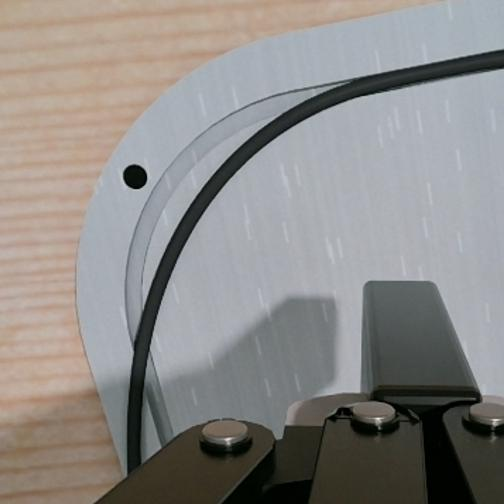

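Request:
move(
  target=[
    [0.04,0.004,0,0,0,-0.9389,-1,-0.7,0,0,0,0,0,0,0,1,1,1],
    [0.0877,0.0085,-0.0767,0,0,-0.9389,-1,-0.7,0,0,0,0,0,0,0,1,1,1],
    [0.0877,0.0085,-0.0938,0,0,-0.9389,-1,-0.7,0,0,0,0,0,0,0,1,1,1],
  ],
  speed=[0.5,0.1,0.02],
  blend=[0,0.003,0],
)

Scene clock: 530.50 s.
left_arm: end_effector_position=(+0.5262, -0.1768, +0.0485) position_measured=233 object_status=3 end_effector_quat_wxyz=(+0.002, -0.031, +1.000, +0.003) | right_arm: end_effector_position=(+0.4357, -0.2514, +0.3810) position_measured=3 object_status=3 end_effector_quat_wxyz=(-0.049, +0.294, -0.628, +0.719)
Joint positions: left_arm=[-0.087 0.275 -0.239 -2.201 0.113 2.467 1.103] | right_arm=[-0.361 -0.61 0.343 -2.905 -1.902 2.078 2.108]
Joint torques (N m): left_arm=[0.45 -32.63 -1.45 19.82 0.68 3.85 -0.21] | right_arm=[0.33 -8.88 -4.02 20.39 -1.34 -1.75 -0.04]
External joint torques (N m): left_arm=[0.49 4.48 0.43 -0.93 0.2 1.35 -0.21] | right_arm=[0.34 -0.75 -0.99 -1.06 -0.36 0.34 0.05]
Flange force (N): left_arm=[-5.5 -2.0 12.5] | right_arm=[8.5 0.1 -1.2]
Wrist depth (mm): cam_left_wrist=[- 152 151 150 150 149 157 / 171 161 158 158 158 157 168 / 181 168 168 167 168 167 177 / 193 193 179 147 175 189 189 / 205 202 79 87 - 81 198 / - 64 76 - - 75 64 / - - - - - - -] | cam_right_wrist=[2073 - 2053 2034 - - 1437 / - 2053 - - - - 1796 / - 1645 1874 - - 1858 1658 / - 135 1697 - - 150 1382 / - 135 1540 - - - 107 / - 1211 1275 1400 1633 1645 112 / - 1117 - - 1497 1551 -]
Hand target: left_arm +0.5267, -0.1776, +0.0452; +0.003, -0.033, +0.999, +0.003 | right_arm +0.4361, -0.2506, +0.3804; -0.049, +0.296, -0.628, +0.718
Off the commanded pose: left_arm 0.003 m, 0 deg | right_arm 0.001 m, 0 deg.
move: done; limits=paced

Request:
move(
  target=[
    [0,0,0.0172,0,0,0,-1,-0.7,0,0,0,0,0,0,0,1,1,1],
    [-0.0010,0.0100,0.0172,0,0,0,-1,-0.7,0,0,0,0,0,0,0,1,1,1],
    [-0.0010,0.0100,0,0,0,0,-1,-0.7,0,0,0,0,0,0,0,1,1,1],
  ],
  speed=[0.06,0.08,0.02],
  blend=[0.003,0.003,0],
)

Request:
move(
  target=[
    [0,0,0.0172,0,0,0,-1,-0.7,0,0,0,0,0,0,0,1,1,1],
    [-0.0013,0.0117,0.0172,0,0,0.02,-1,-0.7,0,0,0,0,0,0,0,1,1,1],
    [-0.0013,0.0117,0,0,0,0.02,-1,-0.7,0,0,0,0,0,0,0,1,1,1],
  ],
  speed=[0.06,0.08,0.02],
  blend=[0.003,0.003,0],
)

Request:
move(
  target=[
    [0,0,0.0172,0,0,0,-1,-0.7,0,0,0,0,0,0,0,1,1,1],
    [-0.0020,0.0117,0.0172,0,0,0.0222,-1,-0.7,0,0,0,0,0,0,0,1,1,1],
    [-0.0020,0.0117,0,0,0,0.0222,-1,-0.7,0,0,0,0,0,0,0,1,1,1],
  ],
  speed=[0.06,0.08,0.02],
  blend=[0.003,0.003,0],
)

Request:
move(
  target=[
    [0,0,0.0172,0,0,0,-1,-0.7,0,0,0,0,0,0,0,1,1,1],
    [-0.0033,0.0120,0.0172,0,0,0.0389,-1,-0.7,0,0,0,0,0,0,0,1,1,1],
    [-0.0033,0.0120,0,0,0,0.0389,-1,-0.7,0,0,0,0,0,0,0,1,1,1],
  ],
  speed=[0.06,0.08,0.02],
  blend=[0.003,0.003,0],
)

Scene clock: 531.90 s.
left_arm: end_effector_position=(+0.5270, -0.1729, +0.0487) position_measured=233 object_status=3 end_effector_quat_wxyz=(+0.004, -0.035, +0.999, +0.002) | right_arm: end_effector_position=(+0.4357, -0.2514, +0.3810) position_measured=3 object_status=3 end_effector_quat_wxyz=(-0.049, +0.294, -0.628, +0.719)
Joint positions: left_arm=[-0.08 0.271 -0.239 -2.209 0.112 2.475 1.104] | right_arm=[-0.361 -0.61 0.343 -2.905 -1.902 2.078 2.108]
Joint torques (N m): left_arm=[0.5 -33.52 -1.49 19.18 0.7 3.11 0.2] | right_arm=[0.29 -8.9 -4.05 20.35 -1.34 -1.76 -0.06]
External joint torques (N m): left_arm=[0.5 3.29 0.3 -1.47 0.22 0.6 0.2] | right_arm=[0.3 -0.79 -1 -1.07 -0.37 0.34 0.02]
Flange force (N): left_arm=[-2.0 0.3 8.4] | right_arm=[8.7 0.0 -1.2]
Wrist depth (mm): cam_left_wrist=[153 151 150 150 149 149 159 / 170 160 158 158 157 157 168 / 182 170 168 167 166 171 177 / 193 192 179 131 175 189 188 / 206 203 79 87 - 81 199 / - 64 76 - - 75 64 / - - - - - - -] | cam_right_wrist=[- 2536 - - - 2034 1322 / - - - - - - 1781 / - - 2318 - 2395 2293 1767 / - 135 1529 - - 149 1356 / - 125 - - - 1942 107 / - - 1147 - - 1842 - / - - - - 1518 1540 -]
Hand target: left_arm +0.5261, -0.1716, +0.0452; +0.003, -0.033, +0.999, +0.003 | right_arm +0.4361, -0.2506, +0.3804; -0.049, +0.296, -0.628, +0.718
Off the commanded pose: left_arm 0.004 m, 0 deg | right_arm 0.001 m, 0 deg.
move: off_target (left_arm)

Scene clock: 533.40 s.
left_arm: end_effector_position=(+0.5272, -0.1637, +0.0486) position_measured=233 object_status=3 end_effector_quat_wxyz=(+0.004, -0.062, +0.998, +0.002) | right_arm: end_effector_position=(+0.4357, -0.2514, +0.3810) position_measured=3 object_status=3 end_effector_quat_wxyz=(-0.049, +0.294, -0.628, +0.719)
Joint positions: left_arm=[-0.08 0.263 -0.222 -2.219 0.104 2.48 1.069] | right_arm=[-0.361 -0.61 0.343 -2.905 -1.902 2.078 2.108]
Joint velocities: left_arm=[-0.001 0.001 0 -0.001 -0.001 0 -0.007] | right_arm=[within noise]
Joint torques (N m): left_arm=[-0.39 -33.62 -1.99 19.08 0.43 2.98 -0.27] | right_arm=[0.3 -8.85 -4.03 20.36 -1.33 -1.75 -0.09]
External joint torques (N m): left_arm=[-0.49 3.02 -0.47 -1.46 -0.05 0.48 -0.27] | right_arm=[0.27 -0.73 -1.03 -1.07 -0.35 0.33 0]
Flange force (N): left_arm=[-0.7 -2.0 7.6] | right_arm=[8.5 0.0 -1.0]
Wrist depth (mm): cam_left_wrist=[- 151 151 148 149 149 159 / 163 159 157 160 158 157 168 / 181 169 171 167 166 174 178 / 193 192 178 131 175 189 188 / 206 203 79 87 - 82 199 / - 64 76 - - 75 64 / - - - - - - -] | cam_right_wrist=[- 2566 - - 1996 1621 1487 / 1781 - 2269 - - - 1633 / - - 2053 - 2994 2318 1671 / - 135 1767 - 2395 150 1400 / - 135 - - - 1842 107 / - - 1364 - - 1633 112 / - - 1253 - - 1447 -]
Hand target: left_arm +0.5253, -0.1646, +0.0452; +0.003, -0.064, +0.998, +0.003 | right_arm +0.4361, -0.2506, +0.3804; -0.049, +0.296, -0.628, +0.718
Off the commanded pose: left_arm 0.004 m, 0 deg | right_arm 0.001 m, 0 deg.
move: off_target (left_arm)

Scene clock: 535.00 s.
left_arm: end_effector_position=(+0.5253, -0.1571, +0.0486) position_measured=233 object_status=3 end_effector_quat_wxyz=(+0.003, -0.096, +0.995, +0.002) | right_arm: end_effector_position=(+0.4357, -0.2514, +0.3810) position_measured=3 object_status=3 end_effector_quat_wxyz=(-0.049, +0.294, -0.628, +0.719)
Joint positions: left_arm=[-0.084 0.254 -0.208 -2.231 0.096 2.482 1.017] | right_arm=[-0.361 -0.61 0.343 -2.905 -1.902 2.078 2.108]
Joint velocities: left_arm=[0 0 0 0 -0.001 0.001 -0.006] | right_arm=[within noise]
Joint torques (N m): left_arm=[-0.09 -33.11 -1.41 19.2 0.46 3.27 -0.23] | right_arm=[0.31 -8.86 -4.05 20.37 -1.36 -1.76 -0.07]
External joint torques (N m): left_arm=[0.02 3.17 0.11 -1.27 -0.01 0.78 -0.23] | right_arm=[0.32 -0.77 -1.01 -0.96 -0.39 0.32 0.01]
Flange force (N): left_arm=[-1.6 -1.4 8.7] | right_arm=[8.4 -0.1 -0.9]
Wrist depth (mm): cam_left_wrist=[149 150 151 149 150 149 159 / 161 161 158 158 158 157 168 / 181 168 169 167 167 174 179 / 192 192 178 131 176 190 189 / 206 202 79 87 - 82 198 / - 64 76 - - 75 64 / - - - - - - -] | cam_right_wrist=[1827 2506 - 2134 1874 2177 1487 / - - - - 1827 2566 1752 / - - - - 3534 2245 1671 / - 135 1738 2034 - 149 1382 / - 125 - 1671 - - 107 / - 1306 - - 1551 - - / - 1129 - 1391 1551 1609 -]
Hand target: left_arm +0.5241, -0.1576, +0.0452; +0.003, -0.099, +0.995, +0.003 | right_arm +0.4361, -0.2506, +0.3804; -0.049, +0.296, -0.628, +0.718
Off the commanded pose: left_arm 0.004 m, 0 deg | right_arm 0.001 m, 0 deg.
move: off_target (left_arm)

Scene clock: 537.00 s.
left_arm: end_effector_position=(+0.5233, -0.1497, +0.0485) position_measured=233 object_status=3 end_effector_quat_wxyz=(+0.003, -0.157, +0.988, +0.002) | right_arm: end_effector_position=(+0.4357, -0.2514, +0.3810) position_measured=3 object_status=3 end_effector_quat_wxyz=(-0.049, +0.294, -0.628, +0.719)
Joint positions: left_arm=[-0.098 0.244 -0.182 -2.244 0.083 2.487 0.915] | right_arm=[-0.361 -0.61 0.343 -2.905 -1.902 2.078 2.108]
Joint velocities: left_arm=[0 -0.002 0 0 0.001 0 -0.006] | right_arm=[within noise]
Joint torques (N m): left_arm=[-0.19 -32.96 -1.33 19.14 0.37 3.21 -0.23] | right_arm=[0.33 -8.86 -4.06 20.41 -1.34 -1.76 -0.06]
External joint torques (N m): left_arm=[-0.23 3.05 -0.19 -1.23 -0.1 0.72 -0.23] | right_arm=[0.35 -0.72 -1.01 -1 -0.37 0.33 0.02]
Flange force (N): left_arm=[-1.1 -1.9 8.2] | right_arm=[8.3 0.0 -1.0]
Wrist depth (mm): cam_left_wrist=[149 151 150 150 150 149 159 / 160 159 158 158 158 158 168 / 180 168 168 167 167 174 178 / 192 192 191 130 178 190 189 / 206 202 79 87 - 82 198 / - 64 76 - - 75 64 / - - - - - - -] | cam_right_wrist=[- - 2343 - 2015 2269 1347 / 1891 - - - 2222 2015 1811 / - 1942 2113 - 2874 2113 1621 / - 135 1585 - - 150 1339 / - 135 - 1621 1858 - 107 / - 1261 - - 1573 1518 112 / - 1178 - 1306 1724 1466 -]
Hand target: left_arm +0.5222, -0.1504, +0.0452; +0.002, -0.159, +0.987, +0.003 | right_arm +0.4361, -0.2506, +0.3804; -0.049, +0.296, -0.628, +0.718
Off the commanded pose: left_arm 0.003 m, 0 deg | right_arm 0.001 m, 0 deg.
move: done

Request:
move(
  target=[
    [0,0,0.0172,0,0,0,-1,-0.7,0,0,0,0,0,0,0,1,1,1],
    [-0.0038,0.0110,0.0172,0,0,0.0389,-1,-0.7,0,0,0,0,0,0,0,1,1,1],
    [-0.0038,0.0110,0,0,0,0.0389,-1,-0.7,0,0,0,0,0,0,0,1,1,1],
  ],
  speed=[0.06,0.08,0.02],
  blend=[0.003,0.003,0],
)

Request:
move(
  target=[
    [0,0,0.0172,0,0,0,-1,-0.7,0,0,0,0,0,0,0,1,1,1],
    [-0.0068,0.0118,0.0172,0,0,0.0444,-1,-0.7,0,0,0,0,0,0,0,1,1,1],
    [-0.0068,0.0118,0,0,0,0.0444,-1,-0.7,0,0,0,0,0,0,0,1,1,1],
  ],
  speed=[0.06,0.08,0.02],
  blend=[0.003,0.003,0],
)

Request:
move(
  target=[
    [0,0,0.0172,0,0,0,-1,-0.7,0,0,0,0,0,0,0,1,1,1],
    [-0.0082,0.0107,0.0172,0,0,0.0444,-1,-0.7,0,0,0,0,0,0,0,1,1,1],
    [-0.0082,0.0107,0,0,0,0.0444,-1,-0.7,0,0,0,0,0,0,0,1,1,1],
  ],
  speed=[0.06,0.08,0.02],
  blend=[0.003,0.003,0],
)

Request:
move(
  target=[
    [0,0,0.0172,0,0,0,-1,-0.7,0,0,0,0,0,0,0,1,1,1],
    [-0.0095,0.0095,0.0172,0,0,0.0444,-1,-0.7,0,0,0,0,0,0,0,1,1,1],
    [-0.0095,0.0095,0,0,0,0.0444,-1,-0.7,0,0,0,0,0,0,0,1,1,1],
  ],
  speed=[0.06,0.08,0.02],
  blend=[0.003,0.003,0],
)

Request:
move(
  target=[
    [0,0,0.0172,0,0,0,-1,-0.7,0,0,0,0,0,0,0,1,1,1],
    [-0.0110,0.0080,0.0172,0,0,0.0444,-1,-0.7,0,0,0,0,0,0,0,1,1,1],
    [-0.0110,0.0080,0,0,0,0.0444,-1,-0.7,0,0,0,0,0,0,0,1,1,1],
  ],
  speed=[0.06,0.08,0.02],
  blend=[0.003,0.003,0],
)

Scene clock: 539.57 s.
left_arm: end_effector_position=(+0.5211, -0.1429, +0.0484) position_measured=233 object_status=3 end_effector_quat_wxyz=(+0.003, -0.217, +0.976, +0.002) | right_arm: end_effector_position=(+0.4357, -0.2514, +0.3810) position_measured=3 object_status=3 end_effector_quat_wxyz=(-0.049, +0.294, -0.628, +0.719)
Joint positions: left_arm=[-0.112 0.234 -0.157 -2.258 0.072 2.491 0.811] | right_arm=[-0.361 -0.61 0.343 -2.905 -1.902 2.078 2.108]
Joint velocities: left_arm=[-0.001 0 0.001 0 0 0 -0.006] | right_arm=[within noise]
Joint torques (N m): left_arm=[-0.38 -32.76 -1.25 19.1 0.28 3.21 -0.35] | right_arm=[0.34 -8.86 -4 20.31 -1.33 -1.75 -0.03]
External joint torques (N m): left_arm=[-0.33 3.05 -0.26 -1.29 -0.18 0.7 -0.35] | right_arm=[0.37 -0.73 -0.93 -1.06 -0.36 0.34 0.05]
Flange force (N): left_arm=[-0.6 -2.2 8.2] | right_arm=[8.3 0.1 -1.2]
Wrist depth (mm): cam_left_wrist=[151 150 150 150 150 149 158 / 171 159 158 159 158 158 168 / 180 181 168 168 168 176 179 / 192 192 191 130 177 190 189 / 205 202 79 87 - 81 199 / - 64 76 - - 75 64 / - - - - - - -] | cam_right_wrist=[- - - 1996 2245 1858 1497 / - 2093 - 2343 - - 1752 / - 1874 - 2269 - 2343 1633 / - 135 1752 1942 - 150 1356 / - 135 - - 2156 1874 107 / - 1314 1239 - - 1697 112 / - - - 1497 1529 1518 -]
Hand target: left_arm +0.5199, -0.1438, +0.0452; +0.002, -0.219, +0.976, +0.003 | right_arm +0.4361, -0.2506, +0.3804; -0.049, +0.296, -0.628, +0.718
Off the commanded pose: left_arm 0.004 m, 0 deg | right_arm 0.001 m, 0 deg.
move: off_target (left_arm)

Scene clock: 541.67 s.
left_arm: end_effector_position=(+0.5166, -0.1358, +0.0483) position_measured=233 object_status=3 end_effector_quat_wxyz=(+0.002, -0.284, +0.959, +0.003) | right_arm: end_effector_position=(+0.4357, -0.2514, +0.3810) position_measured=3 object_status=3 end_effector_quat_wxyz=(-0.049, +0.294, -0.628, +0.719)
Joint positions: left_arm=[-0.127 0.22 -0.132 -2.278 0.06 2.496 0.691] | right_arm=[-0.361 -0.61 0.343 -2.905 -1.902 2.078 2.108]
Joint velocities: left_arm=[0.001 0 0 0 0 -0.001 -0.004] | right_arm=[within noise]
Joint torques (N m): left_arm=[-0.25 -32.18 -0.94 19.13 0.29 3.41 -0.31] | right_arm=[0.35 -8.88 -4.05 20.32 -1.35 -1.76 -0.06]
External joint torques (N m): left_arm=[-0.29 3.29 -0.27 -1.21 -0.16 0.88 -0.31] | right_arm=[0.34 -0.73 -1.02 -1.15 -0.37 0.33 0.02]
Flange force (N): left_arm=[-0.8 -2.7 9.2] | right_arm=[8.7 0.2 -1.2]
Wrist depth (mm): cam_left_wrist=[153 150 150 151 149 149 151 / 171 160 158 158 156 157 169 / 181 180 167 168 167 175 178 / 192 192 191 121 175 190 189 / 205 202 79 87 - 81 199 / - 64 76 - - 75 64 / - - - - - - -] | cam_right_wrist=[- - - - 1562 - 1427 / - - - 2694 2422 1908 1781 / - - 1781 2177 - 2318 1609 / 1364 135 1497 - - 149 1373 / - 135 1585 1373 1942 1942 107 / - 1331 1529 1597 1891 1658 112 / - - 1347 - - 1487 -]
Hand target: left_arm +0.5158, -0.1367, +0.0452; +0.002, -0.287, +0.958, +0.003 | right_arm +0.4361, -0.2506, +0.3804; -0.049, +0.296, -0.628, +0.718
Off the commanded pose: left_arm 0.003 m, 0 deg | right_arm 0.001 m, 0 deg.
move: done

Scene clock: 543.77 s.
left_arm: end_effector_position=(+0.5114, -0.1293, +0.0482) position_measured=233 object_status=3 end_effector_quat_wxyz=(+0.002, -0.350, +0.937, +0.003) | right_arm: end_effector_position=(+0.4357, -0.2514, +0.3810) position_measured=3 object_status=3 end_effector_quat_wxyz=(-0.049, +0.294, -0.628, +0.719)
Joint positions: left_arm=[-0.141 0.204 -0.108 -2.3 0.049 2.501 0.569] | right_arm=[-0.361 -0.61 0.343 -2.905 -1.902 2.078 2.108]
Joint velocities: left_arm=[0 -0.001 0 0.001 0 0 -0.006] | right_arm=[within noise]
Joint torques (N m): left_arm=[-0.29 -31.64 -0.78 19.13 0.27 3.56 -0.24] | right_arm=[0.41 -8.86 -4.09 20.39 -1.34 -1.77 -0.08]
External joint torques (N m): left_arm=[-0.34 3.23 -0.33 -1.06 -0.18 1.04 -0.24] | right_arm=[0.44 -0.63 -1.03 -1.08 -0.36 0.34 0]
Flange force (N): left_arm=[-0.6 -2.9 9.5] | right_arm=[8.2 0.1 -1.1]
Wrist depth (mm): cam_left_wrist=[161 150 150 150 150 149 148 / 170 160 158 157 158 158 168 / 180 181 168 168 166 171 179 / 192 192 191 131 175 190 190 / 204 202 79 87 - 82 200 / - 64 76 - - 75 64 / - - - - - - -] | cam_right_wrist=[- - - 2093 1960 - 1391 / 2053 - 2343 - 2449 - 1960 / - 1391 2093 - 2293 2177 1476 / 1487 135 1621 - 2156 149 1400 / - 125 - - - 1996 106 / - - 1331 1409 1684 1711 112 / - - - - - 1447 -]
Hand target: left_arm +0.5109, -0.1303, +0.0452; +0.002, -0.353, +0.936, +0.003 | right_arm +0.4361, -0.2506, +0.3804; -0.049, +0.296, -0.628, +0.718
Off the commanded pose: left_arm 0.003 m, 0 deg | right_arm 0.001 m, 0 deg.
move: done

Scene clock: 545.87 s.
left_arm: end_effector_position=(+0.5055, -0.1236, +0.0482) position_measured=233 object_status=3 end_effector_quat_wxyz=(+0.001, -0.415, +0.910, +0.004) | right_arm: end_effector_position=(+0.4357, -0.2514, +0.3810) position_measured=3 object_status=3 end_effector_quat_wxyz=(-0.049, +0.294, -0.628, +0.719)
Joint positions: left_arm=[-0.154 0.188 -0.087 -2.323 0.04 2.507 0.444] | right_arm=[-0.361 -0.61 0.343 -2.905 -1.902 2.078 2.108]
Joint velocities: left_arm=[-0.001 -0.001 0 0 0 0.001 -0.006] | right_arm=[within noise]
Joint torques (N m): left_arm=[-0.11 -31.02 -0.72 19 0.25 3.64 -0.22] | right_arm=[0.29 -8.85 -4.08 20.39 -1.33 -1.76 -0.05]
External joint torques (N m): left_arm=[-0.25 3.27 -0.51 -1.09 -0.18 1.11 -0.22] | right_arm=[0.32 -0.8 -1.02 -0.94 -0.37 0.32 0.04]
Flange force (N): left_arm=[-0.2 -3.0 9.9] | right_arm=[8.5 -0.2 -1.0]
Wrist depth (mm): cam_left_wrist=[161 150 150 150 149 149 149 / 170 162 158 158 158 156 166 / 180 180 169 167 167 169 178 / 191 191 191 131 176 189 189 / 205 202 79 87 - 81 200 / - 64 76 - - 75 64 / - - - - - - -] | cam_right_wrist=[2200 - - 2034 1827 1827 1497 / - - - - 2177 - 2269 / 1684 - - - - 2222 1621 / - 135 1487 - - 1796 1409 / - 135 - 1671 1925 1978 107 / - - 1275 - 1645 1684 112 / - - - - - 1476 -]
Hand target: left_arm +0.5052, -0.1246, +0.0452; +0.002, -0.417, +0.909, +0.003 | right_arm +0.4361, -0.2506, +0.3804; -0.049, +0.296, -0.628, +0.718
Off the commanded pose: left_arm 0.003 m, 0 deg | right_arm 0.001 m, 0 deg.
move: done

Scene clock: 547.97 s.
left_arm: end_effector_position=(+0.4985, -0.1190, +0.0481) position_measured=233 object_status=3 end_effector_quat_wxyz=(+0.001, -0.477, +0.879, +0.004) | right_arm: end_effector_position=(+0.4357, -0.2514, +0.3810) position_measured=3 object_status=3 end_effector_quat_wxyz=(-0.049, +0.294, -0.628, +0.719)
Joint positions: left_arm=[-0.166 0.17 -0.07 -2.348 0.032 2.514 0.316] | right_arm=[-0.361 -0.61 0.343 -2.905 -1.902 2.078 2.108]
Joint velocities: left_arm=[-0.001 -0.001 0.001 -0.001 0.001 0 -0.006] | right_arm=[within noise]
Joint torques (N m): left_arm=[0.11 -30.08 -0.48 18.9 0.26 3.81 -0.24] | right_arm=[0.31 -8.92 -4.08 20.36 -1.35 -1.75 -0.07]
External joint torques (N m): left_arm=[0.05 3.75 -0.32 -1.22 -0.17 1.25 -0.24] | right_arm=[0.36 -0.76 -1.01 -1.14 -0.37 0.36 0.01]
Flange force (N): left_arm=[-0.4 -3.4 11.4] | right_arm=[8.8 0.1 -1.3]
Wrist depth (mm): cam_left_wrist=[161 150 150 147 149 151 149 / 169 167 158 160 155 157 158 / 179 180 167 167 169 168 178 / 191 190 191 130 175 190 190 / 203 201 79 87 - 81 200 / - 64 76 - - 75 64 / - - - - - - -] | cam_right_wrist=[2318 2093 - - 1573 1925 1466 / 1767 - - - 1697 2015 1781 / 1842 1724 1811 - - 2343 1781 / - 146 1697 - - 150 1427 / - 125 1551 1585 1573 1978 107 / - 1347 1373 1291 1925 1671 112 / - - - - - 1529 -]
Hand target: left_arm +0.4986, -0.1198, +0.0452; +0.001, -0.480, +0.878, +0.004 | right_arm +0.4361, -0.2506, +0.3804; -0.049, +0.296, -0.628, +0.718
Off the commanded pose: left_arm 0.003 m, 0 deg | right_arm 0.001 m, 0 deg.
move: done

Request:
move(
  target=[
    [0,0,0.0172,0,0,0,-1,-0.7,0,0,0,0,0,0,0,1,1,1],
    [-0.146,-0.0803,0.0938,0,0,-0.807,-1,-0.7,0,0,0,0,0,0,0,1,1,1],
  ],
  speed=[0.06,0.5],
  blend=[0.003,0],
  cameras=["cam_left_wrist"],
)

Request:
zoom_image(
  camera="cam_left_wrist",
  region=[100, 40, 600, 300],
)

Scene clock: 553.47 s.
left_arm: end_effector_position=(+0.4121, -0.1678, +0.1026) position_measured=233 object_status=3 end_effector_quat_wxyz=(+0.005, +0.692, +0.721, +0.002) | right_arm: end_effector_position=(+0.4357, -0.2514, +0.3810) position_measured=3 object_status=3 end_effector_quat_wxyz=(-0.049, +0.294, -0.628, +0.719)
Joint positions: left_arm=[-0.424 -0.132 0.038 -2.562 0.007 2.442 2.709] | right_arm=[-0.361 -0.61 0.343 -2.905 -1.902 2.078 2.108]
Joint velocities: left_arm=[0 0 0.001 0.002 0 0 0.006] | right_arm=[within noise]
Joint torques (N m): left_arm=[0.24 -23.14 -0.08 21.06 0.23 2.27 0.4] | right_arm=[0.31 -8.88 -4.01 20.38 -1.33 -1.76 -0.04]
External joint torques (N m): left_arm=[0.34 1.12 0.29 -0.02 -0.38 -0.23 0.4] | right_arm=[0.3 -0.77 -0.99 -1.04 -0.36 0.33 0.04]
Flange force (N): left_arm=[0.0 3.6 1.8] | right_arm=[8.5 0.0 -1.1]
Wrist depth (mm): cam_left_wrist=[210 209 209 208 206 206 203 / 223 219 212 210 208 210 215 / 238 231 222 222 219 218 229 / 253 245 235 131 148 232 243 / 271 265 79 87 - 81 257 / - 64 76 - - 75 64 / - - - - - - -] | cam_right_wrist=[- - 2053 2134 - 1891 1427 / - 2395 - - 2729 2200 1711 / - 1874 1996 2395 - 2269 1597 / - 134 1738 2034 - 150 125 / - 126 - 1752 - 1891 107 / - 1246 - - - 1767 112 / - 1129 1140 1339 - 1476 -]
Hand target: left_arm +0.4110, -0.1680, +0.1015; +0.004, +0.694, +0.720, +0.000 | right_arm +0.4361, -0.2506, +0.3804; -0.049, +0.296, -0.628, +0.718
Off the commanded pose: left_arm 0.002 m, 0 deg | right_arm 0.001 m, 0 deg.
move: done; limits=paced
Images, in order (width x height): cam_left_wrist 672x504.

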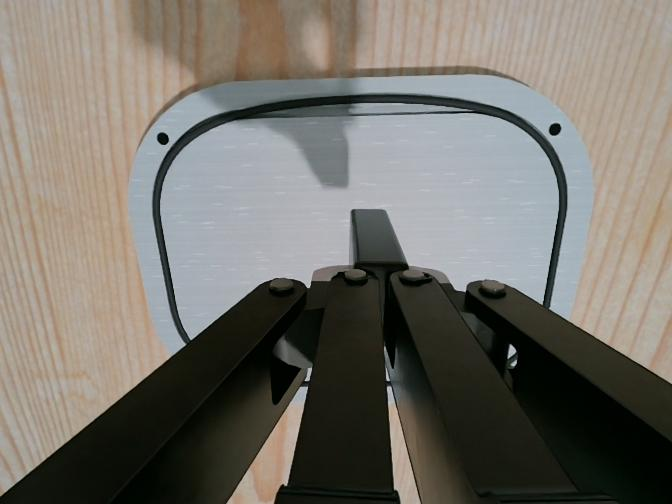

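Scaled by 1.008 from the camera's 672x504 image, which has a finer 960x720 frame.

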